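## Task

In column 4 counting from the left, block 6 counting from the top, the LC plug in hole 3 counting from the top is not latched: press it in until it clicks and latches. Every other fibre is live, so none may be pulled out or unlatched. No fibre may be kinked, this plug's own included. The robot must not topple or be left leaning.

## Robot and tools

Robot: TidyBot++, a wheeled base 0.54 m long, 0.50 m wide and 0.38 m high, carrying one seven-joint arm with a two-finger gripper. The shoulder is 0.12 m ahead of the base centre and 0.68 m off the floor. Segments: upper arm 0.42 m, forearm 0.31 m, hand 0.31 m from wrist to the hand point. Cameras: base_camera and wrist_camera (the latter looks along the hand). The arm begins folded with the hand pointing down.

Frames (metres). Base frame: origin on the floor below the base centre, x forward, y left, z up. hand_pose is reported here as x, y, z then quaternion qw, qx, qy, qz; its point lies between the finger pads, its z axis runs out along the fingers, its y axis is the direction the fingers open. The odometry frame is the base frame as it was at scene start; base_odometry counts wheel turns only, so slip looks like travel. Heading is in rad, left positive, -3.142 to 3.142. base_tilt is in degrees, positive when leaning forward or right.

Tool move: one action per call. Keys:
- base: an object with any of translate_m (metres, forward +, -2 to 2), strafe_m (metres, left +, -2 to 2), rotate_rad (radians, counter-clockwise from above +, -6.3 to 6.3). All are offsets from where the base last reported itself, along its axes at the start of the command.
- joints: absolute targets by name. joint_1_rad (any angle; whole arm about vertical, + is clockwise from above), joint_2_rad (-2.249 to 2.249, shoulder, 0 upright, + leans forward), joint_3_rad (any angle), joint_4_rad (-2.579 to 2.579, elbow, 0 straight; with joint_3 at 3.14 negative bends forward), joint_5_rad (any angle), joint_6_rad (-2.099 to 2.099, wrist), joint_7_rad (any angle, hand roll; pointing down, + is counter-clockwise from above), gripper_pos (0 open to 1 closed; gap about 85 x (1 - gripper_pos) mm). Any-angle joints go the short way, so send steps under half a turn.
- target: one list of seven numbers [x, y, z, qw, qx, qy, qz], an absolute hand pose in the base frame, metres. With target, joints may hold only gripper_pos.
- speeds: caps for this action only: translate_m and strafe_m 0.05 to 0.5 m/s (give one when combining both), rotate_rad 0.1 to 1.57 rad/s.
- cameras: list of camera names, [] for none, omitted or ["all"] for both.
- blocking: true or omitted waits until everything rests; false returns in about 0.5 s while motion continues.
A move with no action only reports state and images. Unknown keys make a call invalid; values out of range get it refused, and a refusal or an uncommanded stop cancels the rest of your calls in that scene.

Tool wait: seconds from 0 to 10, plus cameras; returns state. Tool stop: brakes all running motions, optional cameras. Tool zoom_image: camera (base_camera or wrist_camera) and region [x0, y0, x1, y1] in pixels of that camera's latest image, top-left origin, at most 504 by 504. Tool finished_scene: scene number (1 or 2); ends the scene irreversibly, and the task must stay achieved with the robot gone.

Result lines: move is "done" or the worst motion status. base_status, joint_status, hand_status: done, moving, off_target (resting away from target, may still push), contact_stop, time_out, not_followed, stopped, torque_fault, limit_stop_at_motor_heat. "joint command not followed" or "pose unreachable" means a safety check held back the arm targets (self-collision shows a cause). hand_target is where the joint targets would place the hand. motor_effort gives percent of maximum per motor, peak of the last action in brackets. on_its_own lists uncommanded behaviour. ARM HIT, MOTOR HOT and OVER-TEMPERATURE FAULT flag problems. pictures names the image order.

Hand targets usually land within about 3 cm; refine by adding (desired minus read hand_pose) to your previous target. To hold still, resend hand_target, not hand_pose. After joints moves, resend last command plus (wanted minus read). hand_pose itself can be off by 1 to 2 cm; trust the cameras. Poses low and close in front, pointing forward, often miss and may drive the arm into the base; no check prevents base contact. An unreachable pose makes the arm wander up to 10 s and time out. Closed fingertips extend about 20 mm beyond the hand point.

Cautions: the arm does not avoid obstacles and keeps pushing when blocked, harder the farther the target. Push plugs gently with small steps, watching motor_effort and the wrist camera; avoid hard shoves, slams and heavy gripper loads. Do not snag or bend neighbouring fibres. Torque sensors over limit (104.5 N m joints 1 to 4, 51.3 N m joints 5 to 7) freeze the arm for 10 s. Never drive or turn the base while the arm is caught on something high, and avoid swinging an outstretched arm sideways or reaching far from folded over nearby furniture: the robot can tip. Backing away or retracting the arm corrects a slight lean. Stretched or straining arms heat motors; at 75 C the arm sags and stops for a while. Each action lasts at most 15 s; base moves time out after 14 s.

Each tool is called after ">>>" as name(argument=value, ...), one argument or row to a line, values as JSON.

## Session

>>> move(
)

Scene clock: 0.00 s.
base_odometry: x=+0.000 y=+0.000 heading=+0.000
base_tilt: forward=+0.4 right=+0.1
base_status: not commanded
joint_positions: joint_1_rad=-0.046 joint_2_rad=-0.341 joint_3_rad=+3.180 joint_4_rad=-2.548 joint_5_rad=-0.048 joint_6_rad=-0.863 joint_7_rad=+1.575 gripper_pos=+0.000
joint_status: not commanded
motor_effort: joint_1_rad=+0 joint_2_rad=-1 joint_3_rad=+1 joint_4_rad=+12 joint_5_rad=+0 joint_6_rad=+0 joint_7_rad=+0
hand_pose: x=+0.2534 y=+0.0153 z=+0.5814 quat_wxyz=(-0.025, +0.999, -0.009, +0.035) (m; base frame)
hand_target: x=+0.2534 y=+0.0153 z=+0.5814 quat_wxyz=(-0.025, +0.999, -0.009, +0.035) (m; base frame)
hand_status: not commanded
pictures: base_camera, wrist_camera
Images, in order (width x height): base_camera 644x364, wrist_camera 644x476.

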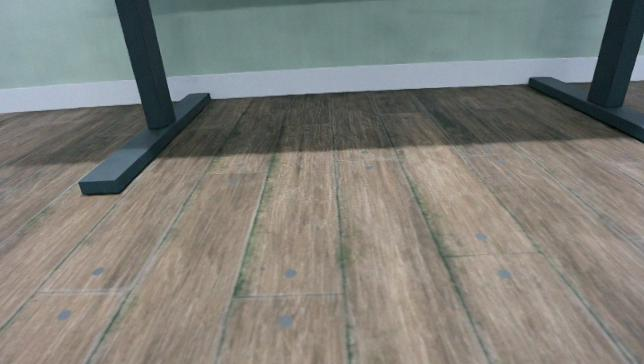

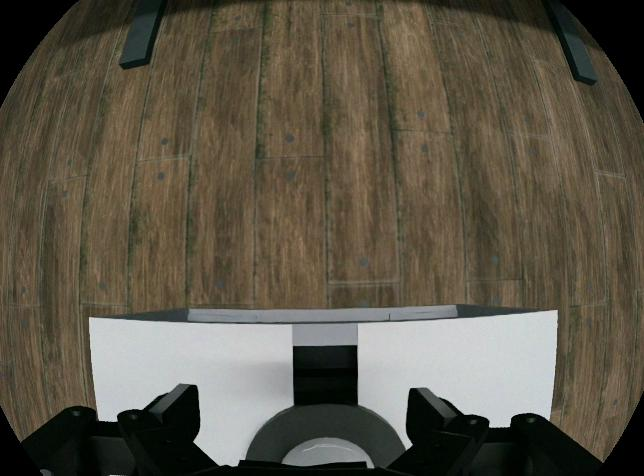

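>>> move(
  joints={"joint_1_rad": 0.0, "joint_2_rad": -0.358, "joint_3_rad": 3.1416, "joint_4_rad": -2.45, "joint_5_rad": 0.0, "joint_6_rad": -0.1, "joint_7_rad": 1.57, "gripper_pos": 0.87},
  cameras=[],
)

>>> move(
  joints={"joint_1_rad": 0.0, "joint_2_rad": -0.358, "joint_3_rad": 3.1416, "joint_4_rad": -2.407, "joint_5_rad": 0.0, "joint_6_rad": 0.49, "joint_7_rad": 1.57},
)

Scene clock: 6.10 s.
move: done
base_odometry: x=+0.000 y=+0.000 heading=+0.000
base_tilt: forward=+0.4 right=+0.1
base_status: not commanded
joint_positions: joint_1_rad=-0.023 joint_2_rad=-0.342 joint_3_rad=+3.165 joint_4_rad=-2.458 joint_5_rad=-0.048 joint_6_rad=-0.148 joint_7_rad=+1.575 gripper_pos=+0.870
joint_status: all done
motor_effort: joint_1_rad=+1(1) joint_2_rad=-6(6) joint_3_rad=+1(2) joint_4_rad=+17(17) joint_5_rad=+1(1) joint_6_rad=+6(6) joint_7_rad=+0(1)
hand_pose: x=+0.4864 y=+0.0037 z=+0.7163 quat_wxyz=(-0.016, +0.905, -0.019, +0.425) (m; base frame)
hand_target: x=+0.4973 y=+0.0013 z=+0.7382 quat_wxyz=(+0.000, +0.889, +0.000, +0.457) (m; base frame)
hand_status: not commanded
pictures: none
No camera images: "cameras" was empty.

Scene clock: 7.43 s.
move: done
base_odometry: x=+0.000 y=+0.000 heading=+0.000
base_tilt: forward=+0.4 right=+0.1
base_status: not commanded
joint_positions: joint_1_rad=-0.023 joint_2_rad=-0.345 joint_3_rad=+3.165 joint_4_rad=-2.415 joint_5_rad=-0.048 joint_6_rad=+0.439 joint_7_rad=+1.575 gripper_pos=+0.870
joint_status: all done
motor_effort: joint_1_rad=+1(1) joint_2_rad=-8(8) joint_3_rad=+1(2) joint_4_rad=+19(20) joint_5_rad=+1(2) joint_6_rad=+8(9) joint_7_rad=-1(2)
hand_pose: x=+0.5636 y=-0.0062 z=+0.9084 quat_wxyz=(-0.009, +0.728, -0.024, +0.685) (m; base frame)
hand_target: x=+0.5619 y=+0.0014 z=+0.9349 quat_wxyz=(+0.000, +0.703, +0.000, +0.711) (m; base frame)
hand_status: not commanded
pictures: base_camera, wrist_camera
Images, in order (width x height): base_camera 644x364, wrist_camera 644x476.

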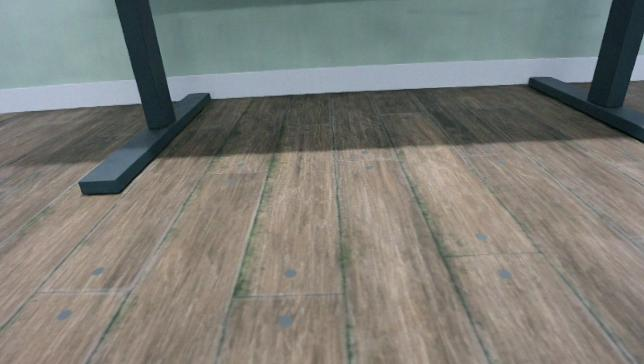

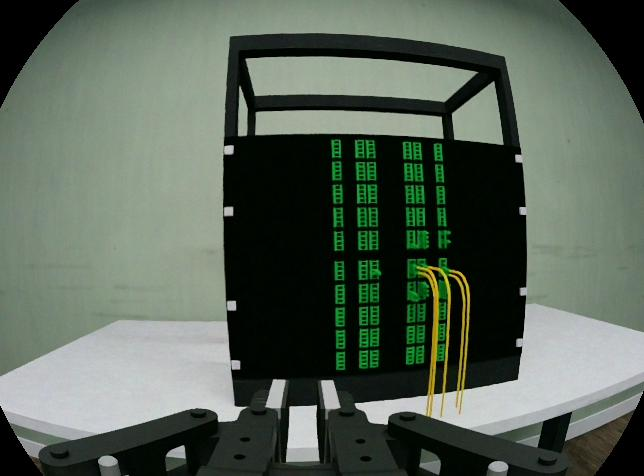

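>>> zoom_image(
  camera="wrist_camera",
  region=[320, 210, 500, 310],
)

>>> zoom_image(
  camera="wrist_camera",
  region=[395, 220, 475, 310],
)

Scaled by 2.800.

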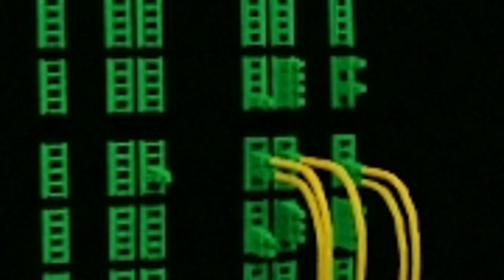

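Scaled by 5.600.

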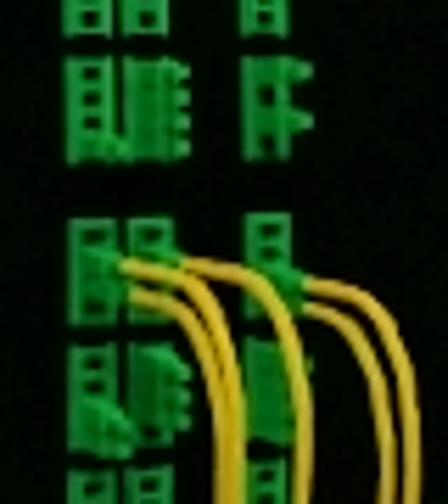

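>>> move(
  base={"strafe_m": -0.14, "translate_m": 0.14},
  joints={"joint_1_rad": 0.0, "joint_2_rad": -0.358, "joint_3_rad": 3.1416, "joint_4_rad": -2.407, "joint_5_rad": 0.0, "joint_6_rad": 0.53, "joint_7_rad": -0.09},
  cameras=["wrist_camera"],
)

>>> zoom_image(
  camera="wrist_camera",
  region=[220, 240, 420, 400],
)

Scene clock: 69.97 s.
move: done
base_odometry: x=+0.140 y=-0.140 heading=+0.000
base_tilt: forward=+0.4 right=+0.1
base_status: done
joint_positions: joint_1_rad=-0.020 joint_2_rad=-0.350 joint_3_rad=+3.158 joint_4_rad=-2.415 joint_5_rad=-0.048 joint_6_rad=+0.478 joint_7_rad=-0.010 gripper_pos=+0.870
joint_status: all done
motor_effort: joint_1_rad=+0(2) joint_2_rad=-7(11) joint_3_rad=+1(3) joint_4_rad=+19(20) joint_5_rad=+1(2) joint_6_rad=+8(9) joint_7_rad=-1(2)
hand_pose: x=+0.5630 y=-0.0048 z=+0.9225 quat_wxyz=(-0.506, +0.485, -0.523, +0.485) (m; base frame)
hand_target: x=+0.5615 y=+0.0014 z=+0.9473 quat_wxyz=(-0.535, +0.465, -0.508, +0.489) (m; base frame)
hand_status: not commanded
pictures: wrist_camera
Images, in order (width x height): wrist_camera 644x476.

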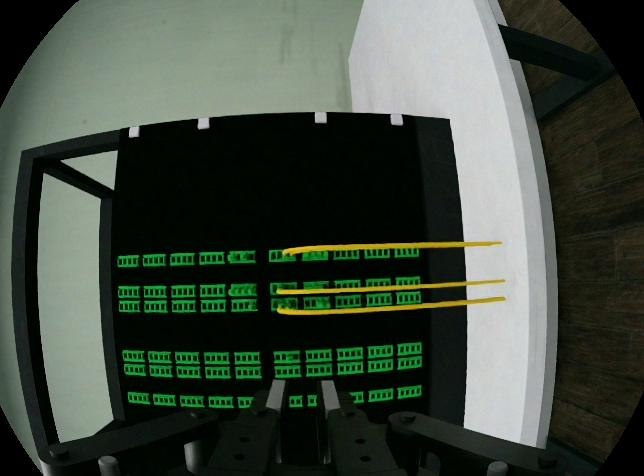

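Scaled by 2.520.

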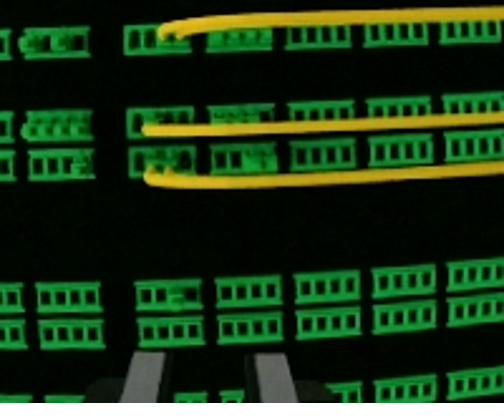

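>>> move(
  base={"strafe_m": 0.008, "translate_m": 0.14},
  joints={"joint_1_rad": 0.0, "joint_2_rad": -0.358, "joint_3_rad": 3.1416, "joint_4_rad": -2.352, "joint_5_rad": 0.0, "joint_6_rad": 0.45, "joint_7_rad": -0.12},
  cameras=["wrist_camera"],
)

>>> zoom_image(
  camera="wrist_camera",
  region=[230, 280, 380, 400],
)

Scene clock: 93.40 s.
move: done
base_odometry: x=+0.280 y=-0.132 heading=+0.000
base_tilt: forward=+0.4 right=+0.1
base_status: done
joint_positions: joint_1_rad=-0.020 joint_2_rad=-0.350 joint_3_rad=+3.158 joint_4_rad=-2.367 joint_5_rad=-0.048 joint_6_rad=+0.459 joint_7_rad=-0.041 gripper_pos=+0.870
joint_status: all done
motor_effort: joint_1_rad=+1(1) joint_2_rad=-8(11) joint_3_rad=+1(2) joint_4_rad=+19(20) joint_5_rad=+1(2) joint_6_rad=+8(8) joint_7_rad=+0(2)
hand_pose: x=+0.5697 y=-0.0047 z=+0.9452 quat_wxyz=(-0.521, +0.470, -0.523, +0.484) (m; base frame)
hand_target: x=+0.5694 y=+0.0014 z=+0.9551 quat_wxyz=(-0.536, +0.463, -0.522, +0.475) (m; base frame)
hand_status: not commanded
pictures: wrist_camera
Images, in order (width x height): wrist_camera 644x476.

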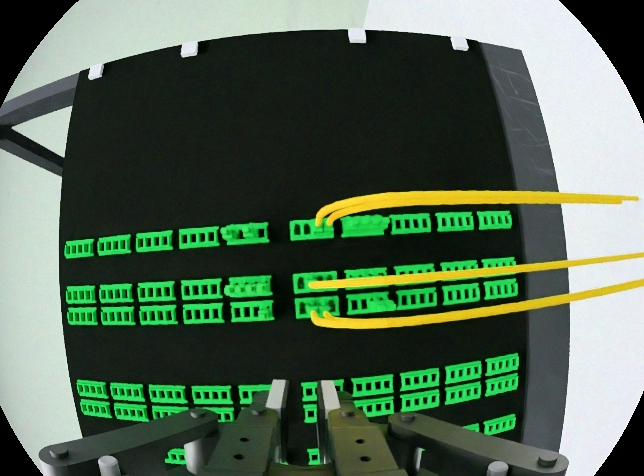

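Scaled by 3.360.

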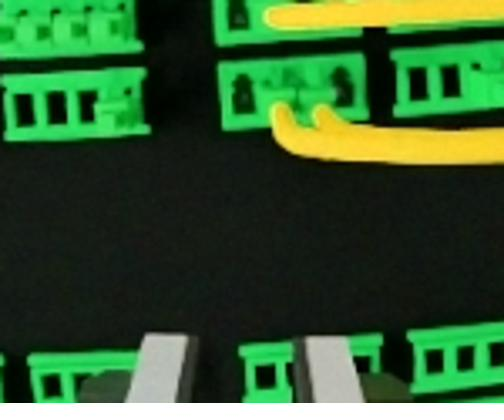

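>>> move(
  base={"translate_m": 0.045},
  joints={"joint_1_rad": 0.0, "joint_2_rad": -0.358, "joint_3_rad": 3.1416, "joint_4_rad": -2.388, "joint_5_rad": 0.0, "joint_6_rad": 0.47, "joint_7_rad": 0.08},
  cameras=["wrist_camera"],
)

>>> zoom_image(
  camera="wrist_camera",
  region=[240, 290, 390, 410],
)

Scene clock: 118.23 s.
move: done
base_odometry: x=+0.325 y=-0.132 heading=+0.000
base_tilt: forward=+0.4 right=+0.1
base_status: done
joint_positions: joint_1_rad=-0.020 joint_2_rad=-0.352 joint_3_rad=+3.158 joint_4_rad=-2.378 joint_5_rad=-0.048 joint_6_rad=+0.459 joint_7_rad=+0.065 gripper_pos=+0.870
joint_status: all done
motor_effort: joint_1_rad=+1(2) joint_2_rad=-8(12) joint_3_rad=+1(2) joint_4_rad=+19(20) joint_5_rad=+1(1) joint_6_rad=+7(8) joint_7_rad=+0(2)
hand_pose: x=+0.5678 y=-0.0047 z=+0.9395 quat_wxyz=(-0.492, +0.499, -0.499, +0.509) (m; base frame)
hand_target: x=+0.5646 y=+0.0014 z=+0.9399 quat_wxyz=(-0.482, +0.517, -0.477, +0.522) (m; base frame)
hand_status: not commanded
pictures: wrist_camera
Images, in order (width x height): wrist_camera 644x476.

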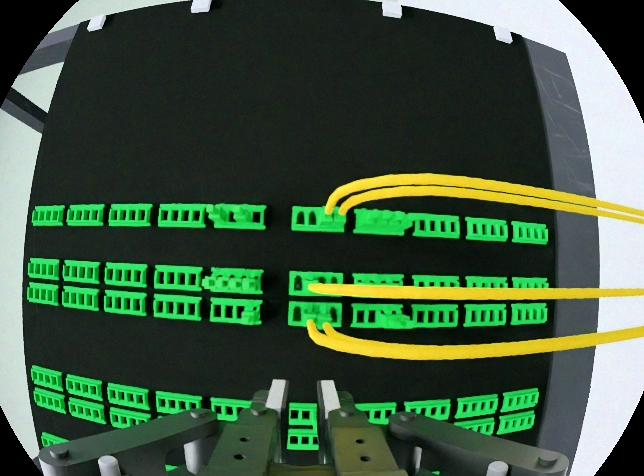

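Scaled by 3.360.

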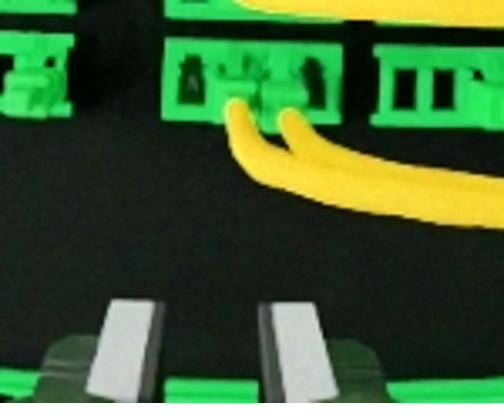

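>>> move(
  base={"translate_m": 0.018},
  joints={"joint_1_rad": 0.0, "joint_2_rad": -0.358, "joint_3_rad": 3.1416, "joint_4_rad": -2.412, "joint_5_rad": 0.0, "joint_6_rad": 0.47, "joint_7_rad": 0.0},
  cameras=["wrist_camera"],
)

>>> zoom_image(
  camera="wrist_camera",
  region=[240, 300, 390, 400],
)

Scene clock: 135.43 s.
move: done
base_odometry: x=+0.344 y=-0.132 heading=+0.000
base_tilt: forward=+0.4 right=+0.1
base_status: done
joint_positions: joint_1_rad=-0.020 joint_2_rad=-0.353 joint_3_rad=+3.158 joint_4_rad=-2.394 joint_5_rad=-0.048 joint_6_rad=+0.459 joint_7_rad=+0.032 gripper_pos=+0.870
joint_status: all done
motor_effort: joint_1_rad=+1(1) joint_2_rad=-8(11) joint_3_rad=+1(2) joint_4_rad=+19(20) joint_5_rad=+1(2) joint_6_rad=+8(9) joint_7_rad=-1(2)
hand_pose: x=+0.5654 y=-0.0046 z=+0.9306 quat_wxyz=(-0.497, +0.495, -0.511, +0.497) (m; base frame)
hand_target: x=+0.5612 y=+0.0014 z=+0.9257 quat_wxyz=(-0.497, +0.503, -0.503, +0.497) (m; base frame)
hand_status: not commanded
pictures: wrist_camera
Images, in order (width x height): wrist_camera 644x476.

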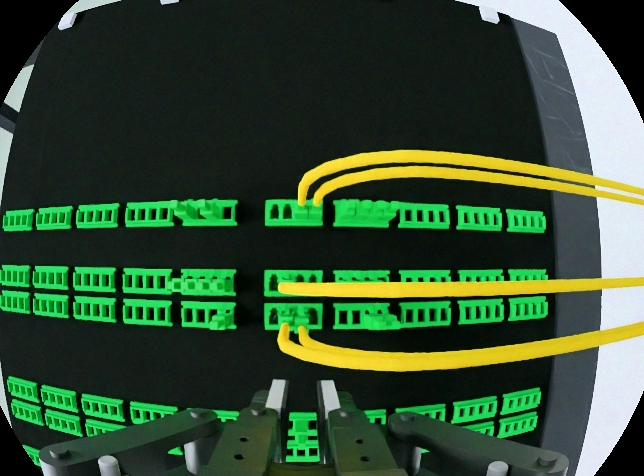

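Scaled by 3.360.

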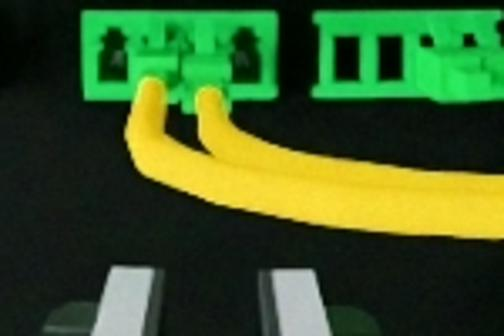

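>>> move(
  base={"strafe_m": 0.006},
  joints={"joint_1_rad": 0.0, "joint_2_rad": -0.358, "joint_3_rad": 3.1416, "joint_4_rad": -2.366, "joint_5_rad": 0.0, "joint_6_rad": 0.47, "joint_7_rad": 0.0, "gripper_pos": 0.82},
  cameras=["wrist_camera"],
)

>>> zoom_image(
  camera="wrist_camera",
  region=[240, 300, 390, 400],
)

Scene clock: 166.70 s.
move: done
base_odometry: x=+0.344 y=-0.126 heading=+0.000
base_tilt: forward=+0.4 right=+0.1
base_status: done
joint_positions: joint_1_rad=-0.020 joint_2_rad=-0.353 joint_3_rad=+3.158 joint_4_rad=-2.375 joint_5_rad=-0.048 joint_6_rad=+0.459 joint_7_rad=+0.032 gripper_pos=+0.820
joint_status: all done
motor_effort: joint_1_rad=+1(1) joint_2_rad=-8(9) joint_3_rad=+0(3) joint_4_rad=+19(20) joint_5_rad=+1(2) joint_6_rad=+8(9) joint_7_rad=+0(3)
hand_pose: x=+0.5680 y=-0.0043 z=+0.9418 quat_wxyz=(-0.502, +0.490, -0.506, +0.502) (m; base frame)
hand_target: x=+0.5675 y=+0.0014 z=+0.9530 quat_wxyz=(-0.508, +0.492, -0.492, +0.508) (m; base frame)
hand_status: not commanded
pictures: wrist_camera
Images, in order (width x height): wrist_camera 644x476.

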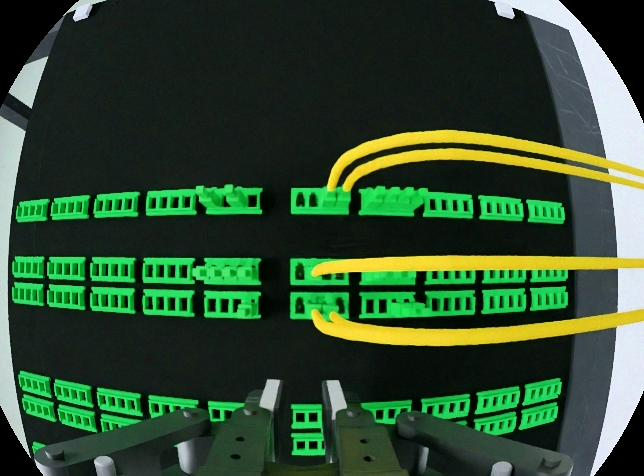

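Scaled by 3.360.

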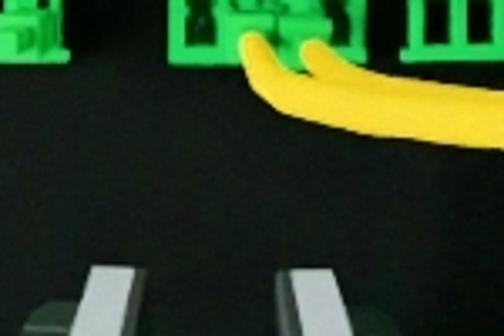

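>>> move(
  base={"strafe_m": -0.012},
  joints={"joint_1_rad": 0.0, "joint_2_rad": -0.358, "joint_3_rad": 3.1416, "joint_4_rad": -2.402, "joint_5_rad": 0.0, "joint_6_rad": 0.47, "joint_7_rad": 0.0},
  cameras=["wrist_camera"],
)

>>> zoom_image(
  camera="wrist_camera",
  region=[240, 300, 390, 400],
)

Scene clock: 177.00 s.
move: done
base_odometry: x=+0.344 y=-0.138 heading=+0.000
base_tilt: forward=+0.4 right=+0.1
base_status: done
joint_positions: joint_1_rad=-0.019 joint_2_rad=-0.353 joint_3_rad=+3.157 joint_4_rad=-2.389 joint_5_rad=-0.048 joint_6_rad=+0.459 joint_7_rad=+0.032 gripper_pos=+0.820
joint_status: all done
motor_effort: joint_1_rad=+0(2) joint_2_rad=-8(9) joint_3_rad=+1(2) joint_4_rad=+19(21) joint_5_rad=+1(1) joint_6_rad=+7(9) joint_7_rad=+0(2)
hand_pose: x=+0.5661 y=-0.0042 z=+0.9336 quat_wxyz=(-0.498, +0.494, -0.510, +0.498) (m; base frame)
hand_target: x=+0.5627 y=+0.0013 z=+0.9316 quat_wxyz=(-0.499, +0.501, -0.501, +0.499) (m; base frame)
hand_status: not commanded
pictures: wrist_camera
Images, in order (width x height): wrist_camera 644x476.

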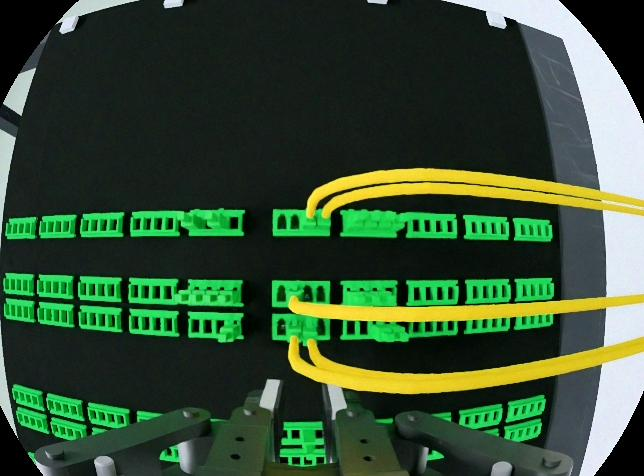

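Scaled by 3.360.

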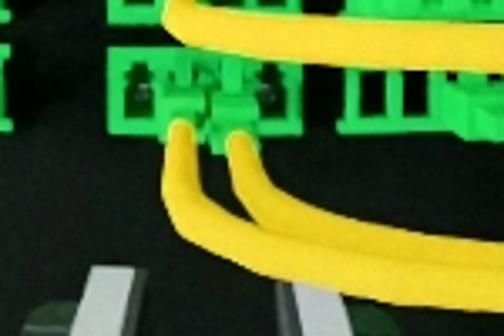

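>>> move(
  base={"strafe_m": -0.012},
  cameras=["wrist_camera"],
)

>>> zoom_image(
  camera="wrist_camera",
  region=[240, 310, 390, 410],
)

Scene clock: 186.60 s.
move: done
base_odometry: x=+0.344 y=-0.150 heading=+0.000
base_tilt: forward=+0.4 right=+0.1
base_status: done
joint_positions: joint_1_rad=-0.019 joint_2_rad=-0.353 joint_3_rad=+3.156 joint_4_rad=-2.389 joint_5_rad=-0.048 joint_6_rad=+0.459 joint_7_rad=+0.032 gripper_pos=+0.820
joint_status: not commanded
motor_effort: joint_1_rad=+1(1) joint_2_rad=-8(9) joint_3_rad=+1(2) joint_4_rad=+19(19) joint_5_rad=+1(1) joint_6_rad=+8(8) joint_7_rad=+0(1)
hand_pose: x=+0.5661 y=-0.0042 z=+0.9336 quat_wxyz=(-0.498, +0.494, -0.510, +0.498) (m; base frame)
hand_target: x=+0.5627 y=+0.0013 z=+0.9316 quat_wxyz=(-0.499, +0.501, -0.501, +0.499) (m; base frame)
hand_status: not commanded
pictures: wrist_camera
Images, in order (width x height): wrist_camera 644x476.

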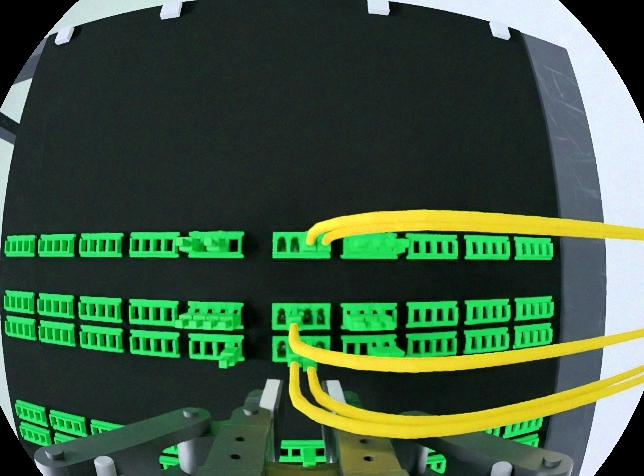

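Scaled by 3.360.

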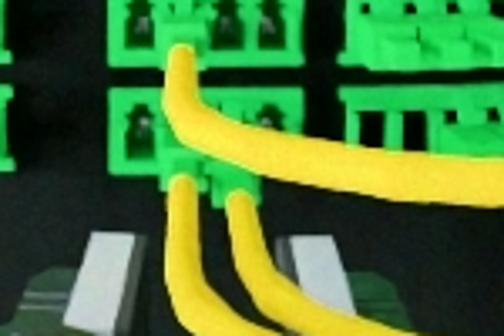

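>>> move(
  base={"strafe_m": -0.0085},
  cameras=["wrist_camera"],
)

>>> zoom_image(
  camera="wrist_camera",
  region=[240, 330, 360, 420],
)

Scene clock: 192.13 s.
move: done
base_odometry: x=+0.344 y=-0.158 heading=+0.000
base_tilt: forward=+0.4 right=+0.1
base_status: done
joint_positions: joint_1_rad=-0.018 joint_2_rad=-0.353 joint_3_rad=+3.155 joint_4_rad=-2.389 joint_5_rad=-0.048 joint_6_rad=+0.459 joint_7_rad=+0.032 gripper_pos=+0.820
joint_status: not commanded
motor_effort: joint_1_rad=+1(1) joint_2_rad=-8(8) joint_3_rad=+1(2) joint_4_rad=+19(19) joint_5_rad=+1(1) joint_6_rad=+8(8) joint_7_rad=+0(1)
hand_pose: x=+0.5661 y=-0.0041 z=+0.9336 quat_wxyz=(-0.498, +0.494, -0.510, +0.498) (m; base frame)
hand_target: x=+0.5627 y=+0.0013 z=+0.9316 quat_wxyz=(-0.499, +0.501, -0.501, +0.499) (m; base frame)
hand_status: not commanded
pictures: wrist_camera
Images, in order (width x height): wrist_camera 644x476.

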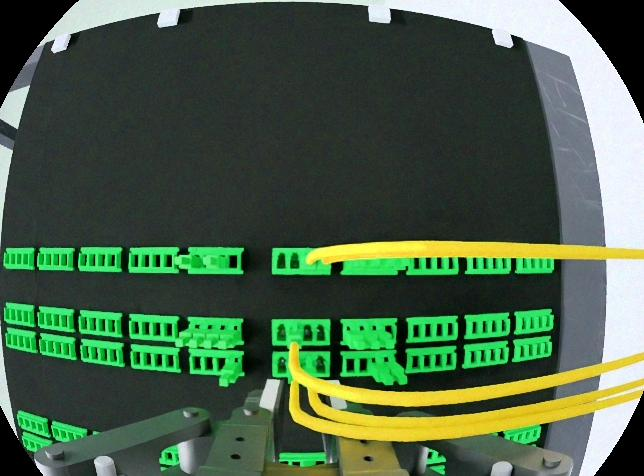

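Scaled by 4.200.

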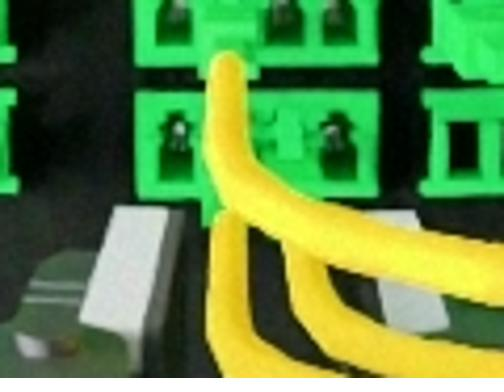

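>>> move(
  base={"translate_m": 0.007},
  cameras=["wrist_camera"],
)

>>> zoom_image(
  camera="wrist_camera",
  region=[240, 330, 360, 420],
)

Scene clock: 195.90 s.
move: done
base_odometry: x=+0.351 y=-0.159 heading=+0.000
base_tilt: forward=+0.4 right=+0.1
base_status: done
joint_positions: joint_1_rad=-0.018 joint_2_rad=-0.353 joint_3_rad=+3.155 joint_4_rad=-2.389 joint_5_rad=-0.048 joint_6_rad=+0.459 joint_7_rad=+0.032 gripper_pos=+0.820
joint_status: not commanded
motor_effort: joint_1_rad=+1(1) joint_2_rad=-7(11) joint_3_rad=+1(2) joint_4_rad=+19(20) joint_5_rad=+1(1) joint_6_rad=+7(8) joint_7_rad=+0(1)
hand_pose: x=+0.5659 y=-0.0041 z=+0.9339 quat_wxyz=(-0.498, +0.494, -0.509, +0.499) (m; base frame)
hand_target: x=+0.5627 y=+0.0013 z=+0.9316 quat_wxyz=(-0.499, +0.501, -0.501, +0.499) (m; base frame)
hand_status: not commanded
pictures: wrist_camera
Images, in order (width x height): wrist_camera 644x476.

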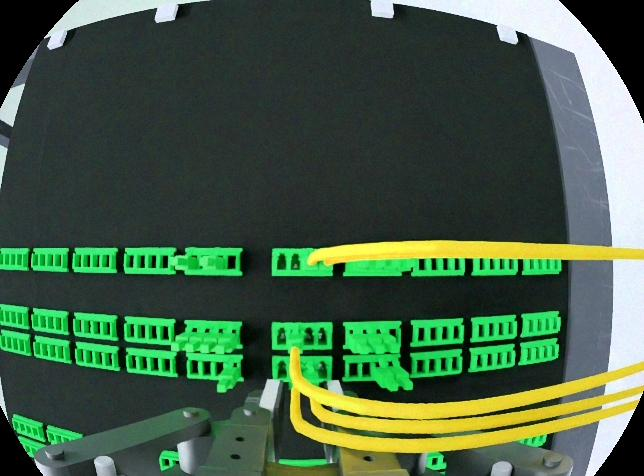

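Scaled by 4.200.

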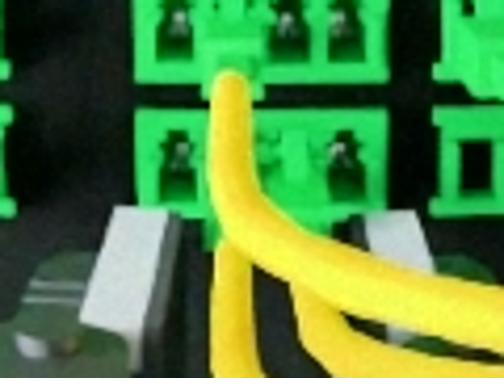

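>>> move(
  joints={"gripper_pos": 0.875},
  cameras=["wrist_camera"],
)

>>> zoom_image(
  camera="wrist_camera",
  region=[240, 330, 360, 420],
)

Scene clock: 205.43 s.
move: done
base_odometry: x=+0.351 y=-0.159 heading=+0.000
base_tilt: forward=+0.4 right=+0.1
base_status: not commanded
joint_positions: joint_1_rad=-0.018 joint_2_rad=-0.353 joint_3_rad=+3.155 joint_4_rad=-2.389 joint_5_rad=-0.048 joint_6_rad=+0.459 joint_7_rad=+0.032 gripper_pos=+0.875
joint_status: all done
motor_effort: joint_1_rad=+1(1) joint_2_rad=-6(8) joint_3_rad=+1(1) joint_4_rad=+17(19) joint_5_rad=+1(1) joint_6_rad=+6(8) joint_7_rad=+0(1)
hand_pose: x=+0.5659 y=-0.0041 z=+0.9340 quat_wxyz=(-0.498, +0.494, -0.509, +0.499) (m; base frame)
hand_target: x=+0.5627 y=+0.0013 z=+0.9316 quat_wxyz=(-0.499, +0.501, -0.501, +0.499) (m; base frame)
hand_status: not commanded
pictures: wrist_camera
Images, in order (width x height): wrist_camera 644x476.

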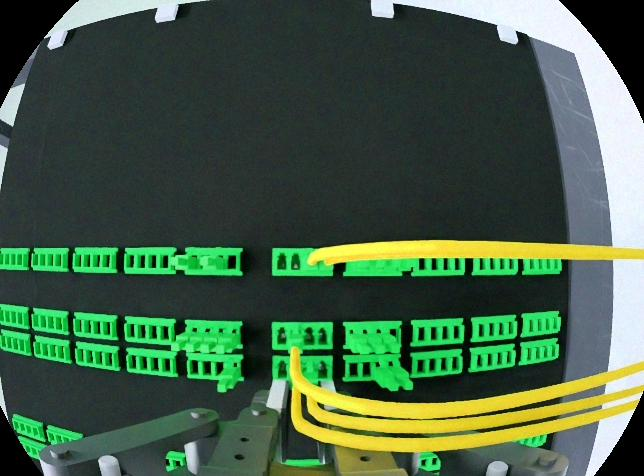

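Scaled by 4.200.

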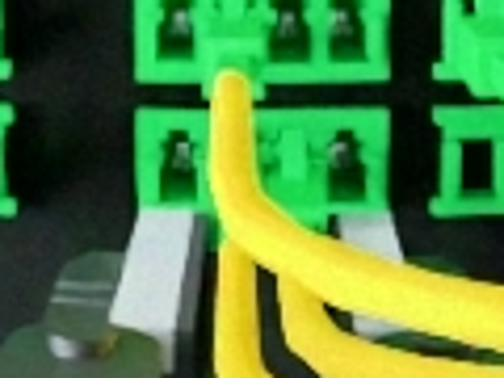

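>>> move(
  joints={"gripper_pos": 0.886},
  base={"translate_m": 0.004},
  cameras=["wrist_camera"],
)

>>> zoom_image(
  camera="wrist_camera",
  region=[270, 360, 330, 410],
)

Scene clock: 212.13 s.
move: done
base_odometry: x=+0.355 y=-0.159 heading=+0.000
base_tilt: forward=+0.4 right=+0.1
base_status: done
joint_positions: joint_1_rad=-0.018 joint_2_rad=-0.360 joint_3_rad=+3.155 joint_4_rad=-2.394 joint_5_rad=-0.048 joint_6_rad=+0.459 joint_7_rad=+0.032 gripper_pos=+0.884
joint_status: all done
motor_effort: joint_1_rad=+1(2) joint_2_rad=-5(7) joint_3_rad=+2(3) joint_4_rad=+20(22) joint_5_rad=+1(1) joint_6_rad=+8(9) joint_7_rad=+0(1)
hand_pose: x=+0.5633 y=-0.0037 z=+0.9341 quat_wxyz=(-0.499, +0.493, -0.509, +0.499) (m; base frame)
hand_target: x=+0.5627 y=+0.0013 z=+0.9316 quat_wxyz=(-0.499, +0.501, -0.501, +0.499) (m; base frame)
hand_status: not commanded
pictures: wrist_camera
Images, in order (width x height): wrist_camera 644x476.

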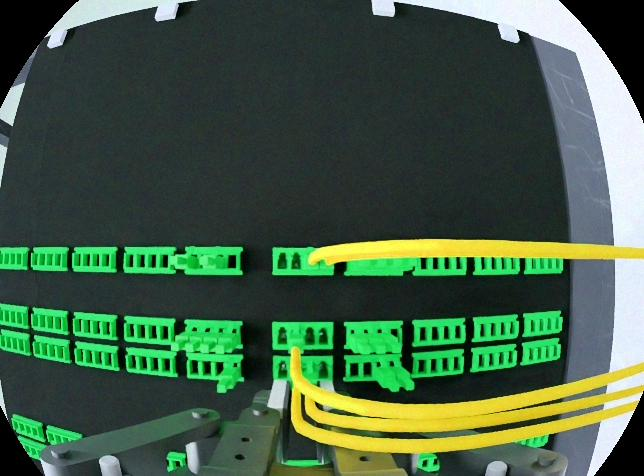

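Scaled by 8.400.

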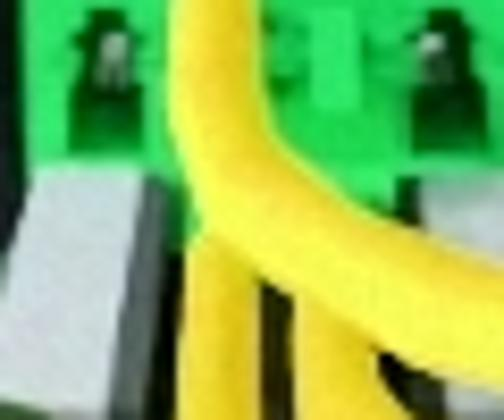

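>>> move(
  base={"translate_m": 0.006},
  cameras=["wrist_camera"],
)

>>> zoom_image(
  camera="wrist_camera",
  region=[270, 360, 330, 410],
)

Scene clock: 221.20 s.
move: done
base_odometry: x=+0.361 y=-0.159 heading=+0.000
base_tilt: forward=+0.4 right=+0.1
base_status: done
joint_positions: joint_1_rad=-0.018 joint_2_rad=-0.369 joint_3_rad=+3.154 joint_4_rad=-2.400 joint_5_rad=-0.048 joint_6_rad=+0.459 joint_7_rad=+0.032 gripper_pos=+0.884
joint_status: not commanded
motor_effort: joint_1_rad=+1(2) joint_2_rad=-4(6) joint_3_rad=+1(3) joint_4_rad=+20(23) joint_5_rad=+1(1) joint_6_rad=+7(9) joint_7_rad=+0(1)
hand_pose: x=+0.5603 y=-0.0034 z=+0.9339 quat_wxyz=(-0.500, +0.493, -0.508, +0.499) (m; base frame)
hand_target: x=+0.5627 y=+0.0013 z=+0.9316 quat_wxyz=(-0.499, +0.501, -0.501, +0.499) (m; base frame)
hand_status: not commanded
pictures: wrist_camera
Images, in order (width x height): wrist_camera 644x476.

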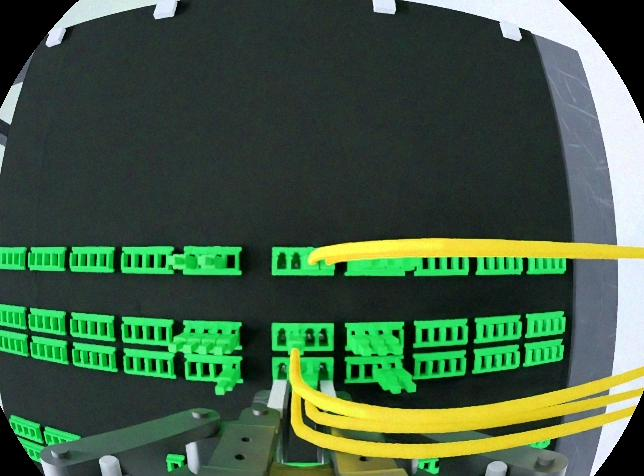

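Scaled by 8.400.

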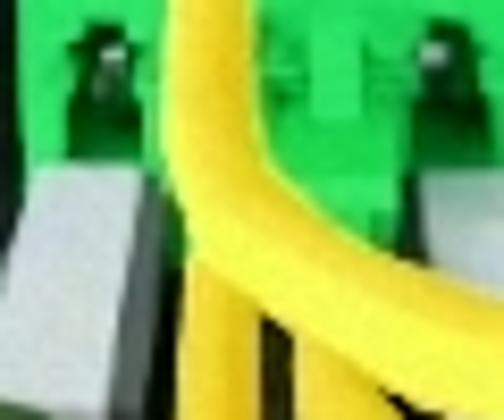

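>>> move(
  base={"translate_m": 0.006},
  cameras=["wrist_camera"],
)

>>> zoom_image(
  camera="wrist_camera",
  region=[270, 360, 330, 410],
)

Scene clock: 226.07 s.
move: done
base_odometry: x=+0.367 y=-0.159 heading=+0.000
base_tilt: forward=+0.4 right=+0.1
base_status: done
joint_positions: joint_1_rad=-0.018 joint_2_rad=-0.378 joint_3_rad=+3.153 joint_4_rad=-2.407 joint_5_rad=-0.048 joint_6_rad=+0.459 joint_7_rad=+0.032 gripper_pos=+0.884
joint_status: not commanded
motor_effort: joint_1_rad=+1(3) joint_2_rad=-3(6) joint_3_rad=+2(4) joint_4_rad=+21(24) joint_5_rad=+1(1) joint_6_rad=+8(9) joint_7_rad=+0(1)
hand_pose: x=+0.5570 y=-0.0031 z=+0.9337 quat_wxyz=(-0.500, +0.493, -0.507, +0.500) (m; base frame)
hand_target: x=+0.5627 y=+0.0013 z=+0.9316 quat_wxyz=(-0.499, +0.501, -0.501, +0.499) (m; base frame)
hand_status: not commanded
pictures: wrist_camera
Images, in order (width x height): wrist_camera 644x476.

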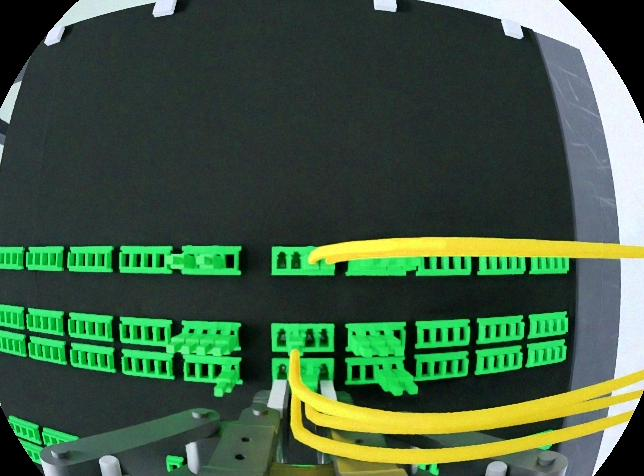

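Scaled by 8.400.

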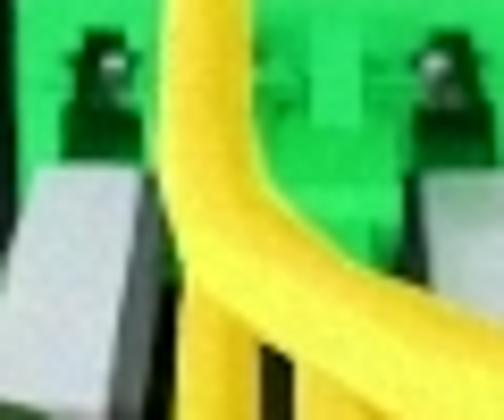

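>>> move(
  base={"translate_m": 0.006},
  cameras=["wrist_camera"],
)

>>> zoom_image(
  camera="wrist_camera",
  region=[270, 360, 330, 410],
)

Scene clock: 230.17 s.
move: done
base_odometry: x=+0.373 y=-0.159 heading=+0.000
base_tilt: forward=+0.4 right=+0.1
base_status: done
joint_positions: joint_1_rad=-0.018 joint_2_rad=-0.386 joint_3_rad=+3.152 joint_4_rad=-2.413 joint_5_rad=-0.048 joint_6_rad=+0.459 joint_7_rad=+0.032 gripper_pos=+0.884
joint_status: not commanded
motor_effort: joint_1_rad=+1(3) joint_2_rad=-1(5) joint_3_rad=+2(4) joint_4_rad=+22(25) joint_5_rad=+1(1) joint_6_rad=+8(9) joint_7_rad=+0(1)
hand_pose: x=+0.5542 y=-0.0029 z=+0.9336 quat_wxyz=(-0.501, +0.492, -0.507, +0.500) (m; base frame)
hand_target: x=+0.5627 y=+0.0013 z=+0.9316 quat_wxyz=(-0.499, +0.501, -0.501, +0.499) (m; base frame)
hand_status: not commanded
pictures: wrist_camera
Images, in order (width x height): wrist_camera 644x476.

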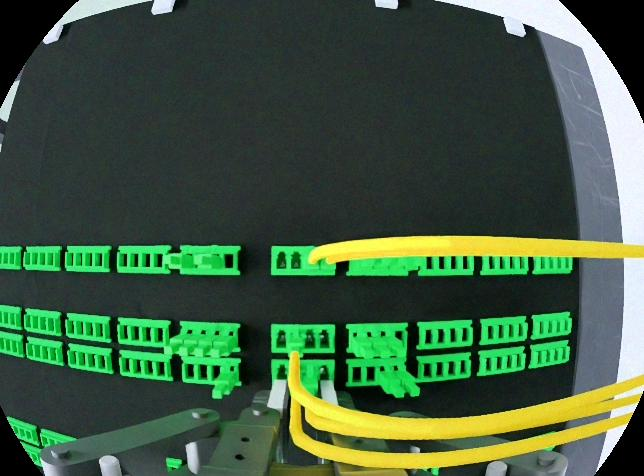

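Scaled by 8.400.

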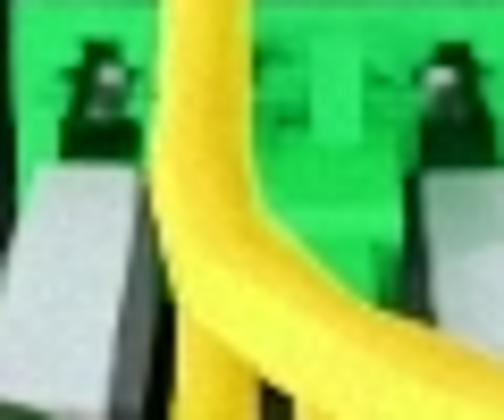

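>>> zoom_image(
  camera="wrist_camera",
  region=[220, 340, 420, 476],
)

Scaled by 2.520.

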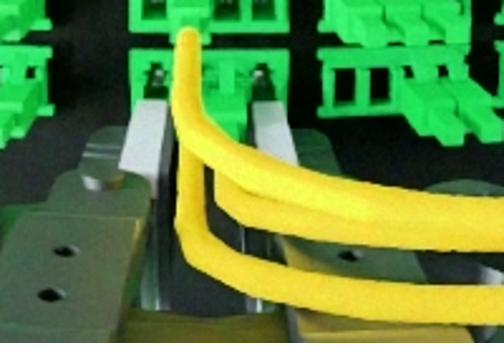

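>>> move(
  base={"translate_m": 0.005},
  cameras=["wrist_camera"],
)

>>> zoom_image(
  camera="wrist_camera",
  region=[260, 350, 340, 410],
)

Scene clock: 251.83 s.
move: done
base_odometry: x=+0.378 y=-0.159 heading=+0.000
base_tilt: forward=+0.4 right=+0.1
base_status: done
joint_positions: joint_1_rad=-0.018 joint_2_rad=-0.391 joint_3_rad=+3.152 joint_4_rad=-2.417 joint_5_rad=-0.048 joint_6_rad=+0.459 joint_7_rad=+0.032 gripper_pos=+0.884
joint_status: not commanded
motor_effort: joint_1_rad=+1(2) joint_2_rad=+0(4) joint_3_rad=+2(4) joint_4_rad=+22(26) joint_5_rad=+1(1) joint_6_rad=+7(10) joint_7_rad=+0(1)
hand_pose: x=+0.5523 y=-0.0028 z=+0.9335 quat_wxyz=(-0.501, +0.492, -0.506, +0.500) (m; base frame)
hand_target: x=+0.5627 y=+0.0013 z=+0.9316 quat_wxyz=(-0.499, +0.501, -0.501, +0.499) (m; base frame)
hand_status: not commanded
pictures: wrist_camera
Images, in order (width x height): wrist_camera 644x476.

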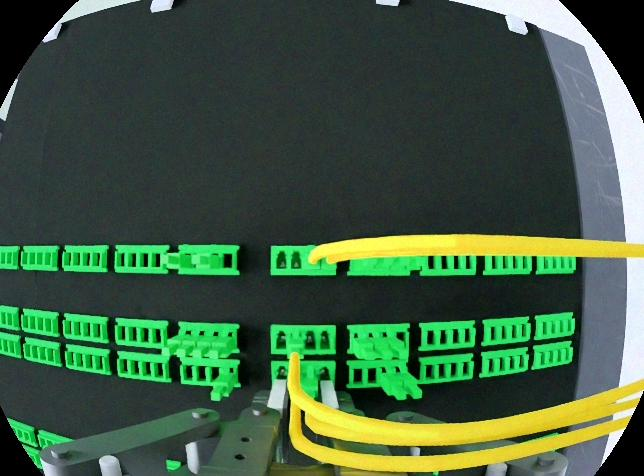

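Scaled by 6.300.

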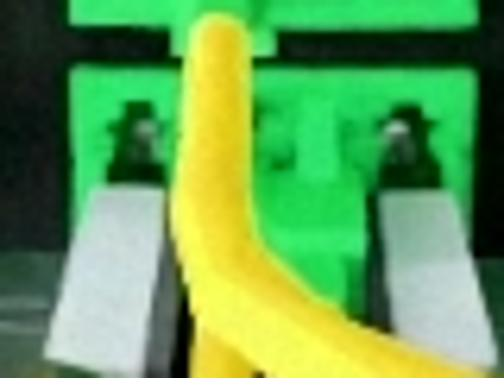

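>>> move(
  base={"translate_m": -0.013},
  cameras=["wrist_camera"],
)

>>> zoom_image(
  camera="wrist_camera",
  region=[260, 350, 340, 410],
)

Scene clock: 263.83 s.
move: done
base_odometry: x=+0.365 y=-0.159 heading=+0.000
base_tilt: forward=+0.4 right=+0.1
base_status: done
joint_positions: joint_1_rad=-0.016 joint_2_rad=-0.358 joint_3_rad=+3.152 joint_4_rad=-2.392 joint_5_rad=-0.048 joint_6_rad=+0.459 joint_7_rad=+0.032 gripper_pos=+0.884
joint_status: not commanded
motor_effort: joint_1_rad=+1(2) joint_2_rad=-7(10) joint_3_rad=+2(3) joint_4_rad=+18(22) joint_5_rad=+1(2) joint_6_rad=+7(7) joint_7_rad=+0(1)
hand_pose: x=+0.5642 y=-0.0031 z=+0.9340 quat_wxyz=(-0.499, +0.494, -0.508, +0.499) (m; base frame)
hand_target: x=+0.5627 y=+0.0013 z=+0.9316 quat_wxyz=(-0.499, +0.501, -0.501, +0.499) (m; base frame)
hand_status: not commanded
pictures: wrist_camera
Images, in order (width x height): wrist_camera 644x476.

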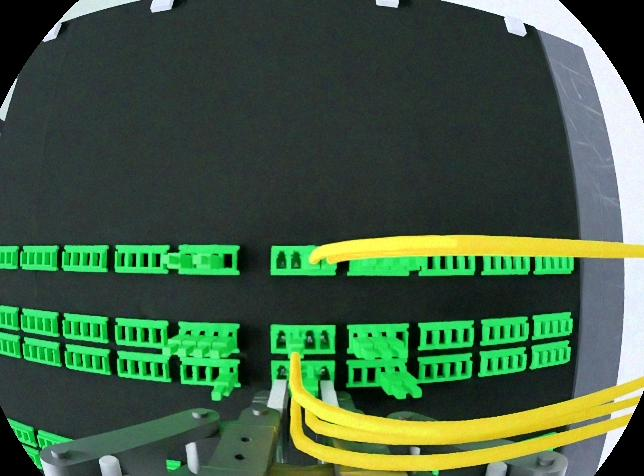

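Scaled by 6.300.

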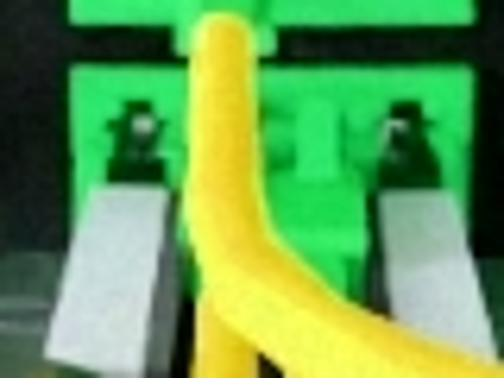

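>>> move(
  joints={"gripper_pos": 0.862},
  cameras=[],
)

>>> move(
  base={"translate_m": -0.012},
  cameras=["wrist_camera"],
)

>>> zoom_image(
  camera="wrist_camera",
  region=[260, 350, 340, 410],
)

Scene clock: 267.37 s.
move: done
base_odometry: x=+0.365 y=-0.159 heading=+0.000
base_tilt: forward=+0.4 right=+0.1
base_status: not commanded
joint_positions: joint_1_rad=-0.016 joint_2_rad=-0.358 joint_3_rad=+3.152 joint_4_rad=-2.392 joint_5_rad=-0.048 joint_6_rad=+0.459 joint_7_rad=+0.032 gripper_pos=+0.862
joint_status: all done
motor_effort: joint_1_rad=+1(1) joint_2_rad=-7(8) joint_3_rad=+1(2) joint_4_rad=+19(19) joint_5_rad=+1(1) joint_6_rad=+8(8) joint_7_rad=-1(1)
hand_pose: x=+0.5642 y=-0.0031 z=+0.9340 quat_wxyz=(-0.499, +0.494, -0.508, +0.499) (m; base frame)
hand_target: x=+0.5627 y=+0.0013 z=+0.9316 quat_wxyz=(-0.499, +0.501, -0.501, +0.499) (m; base frame)
hand_status: not commanded
pictures: none
No camera images: "cameras" was empty.

Scene clock: 268.03 s.
move: done
base_odometry: x=+0.353 y=-0.159 heading=+0.000
base_tilt: forward=+0.4 right=+0.1
base_status: done
joint_positions: joint_1_rad=-0.016 joint_2_rad=-0.360 joint_3_rad=+3.152 joint_4_rad=-2.392 joint_5_rad=-0.048 joint_6_rad=+0.459 joint_7_rad=+0.032 gripper_pos=+0.862
joint_status: not commanded
motor_effort: joint_1_rad=+1(1) joint_2_rad=-8(10) joint_3_rad=+1(2) joint_4_rad=+19(21) joint_5_rad=+1(1) joint_6_rad=+8(10) joint_7_rad=+0(1)
hand_pose: x=+0.5637 y=-0.0031 z=+0.9348 quat_wxyz=(-0.499, +0.494, -0.508, +0.499) (m; base frame)
hand_target: x=+0.5627 y=+0.0013 z=+0.9316 quat_wxyz=(-0.499, +0.501, -0.501, +0.499) (m; base frame)
hand_status: not commanded
pictures: wrist_camera
Images, in order (width x height): wrist_camera 644x476.

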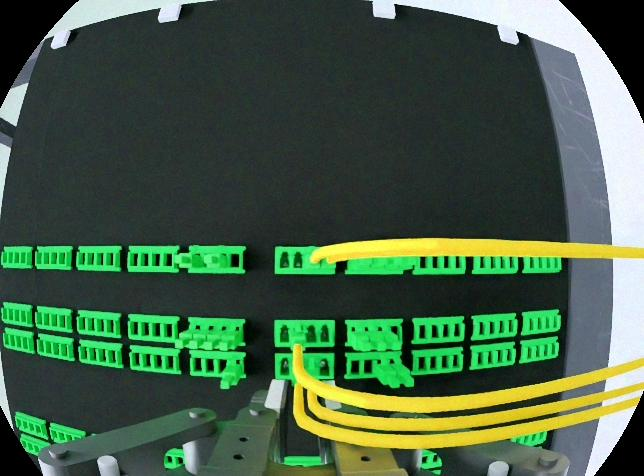

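Scaled by 6.300.

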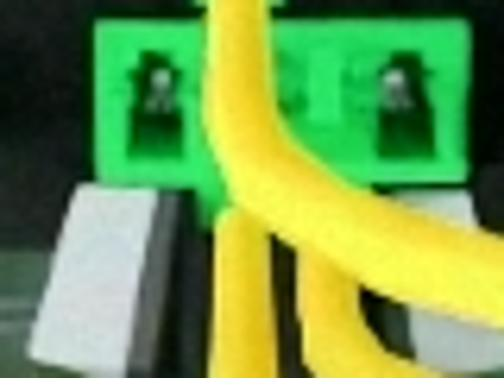

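>>> move(
  base={"strafe_m": 0.011},
  cameras=["wrist_camera"],
)

>>> zoom_image(
  camera="wrist_camera",
  region=[260, 330, 340, 390],
)

Scene clock: 271.50 s.
move: done
base_odometry: x=+0.352 y=-0.148 heading=+0.000
base_tilt: forward=+0.4 right=+0.1
base_status: done
joint_positions: joint_1_rad=-0.016 joint_2_rad=-0.360 joint_3_rad=+3.151 joint_4_rad=-2.392 joint_5_rad=-0.048 joint_6_rad=+0.459 joint_7_rad=+0.032 gripper_pos=+0.862
joint_status: not commanded
motor_effort: joint_1_rad=+1(1) joint_2_rad=-7(8) joint_3_rad=+1(3) joint_4_rad=+19(20) joint_5_rad=+1(1) joint_6_rad=+8(8) joint_7_rad=+0(1)
hand_pose: x=+0.5637 y=-0.0026 z=+0.9348 quat_wxyz=(-0.499, +0.494, -0.508, +0.499) (m; base frame)
hand_target: x=+0.5627 y=+0.0013 z=+0.9316 quat_wxyz=(-0.499, +0.501, -0.501, +0.499) (m; base frame)
hand_status: not commanded
pictures: wrist_camera
Images, in order (width x height): wrist_camera 644x476.

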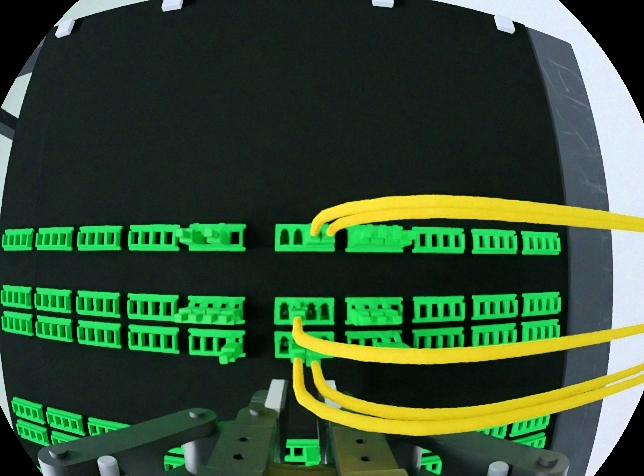

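Scaled by 6.300.

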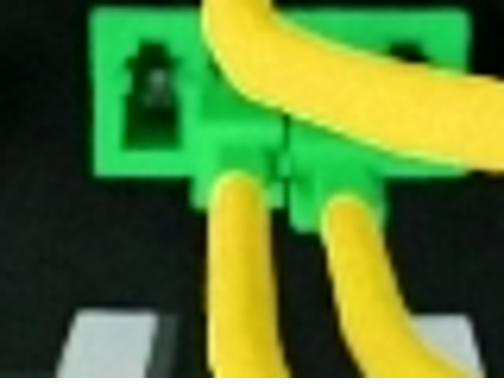

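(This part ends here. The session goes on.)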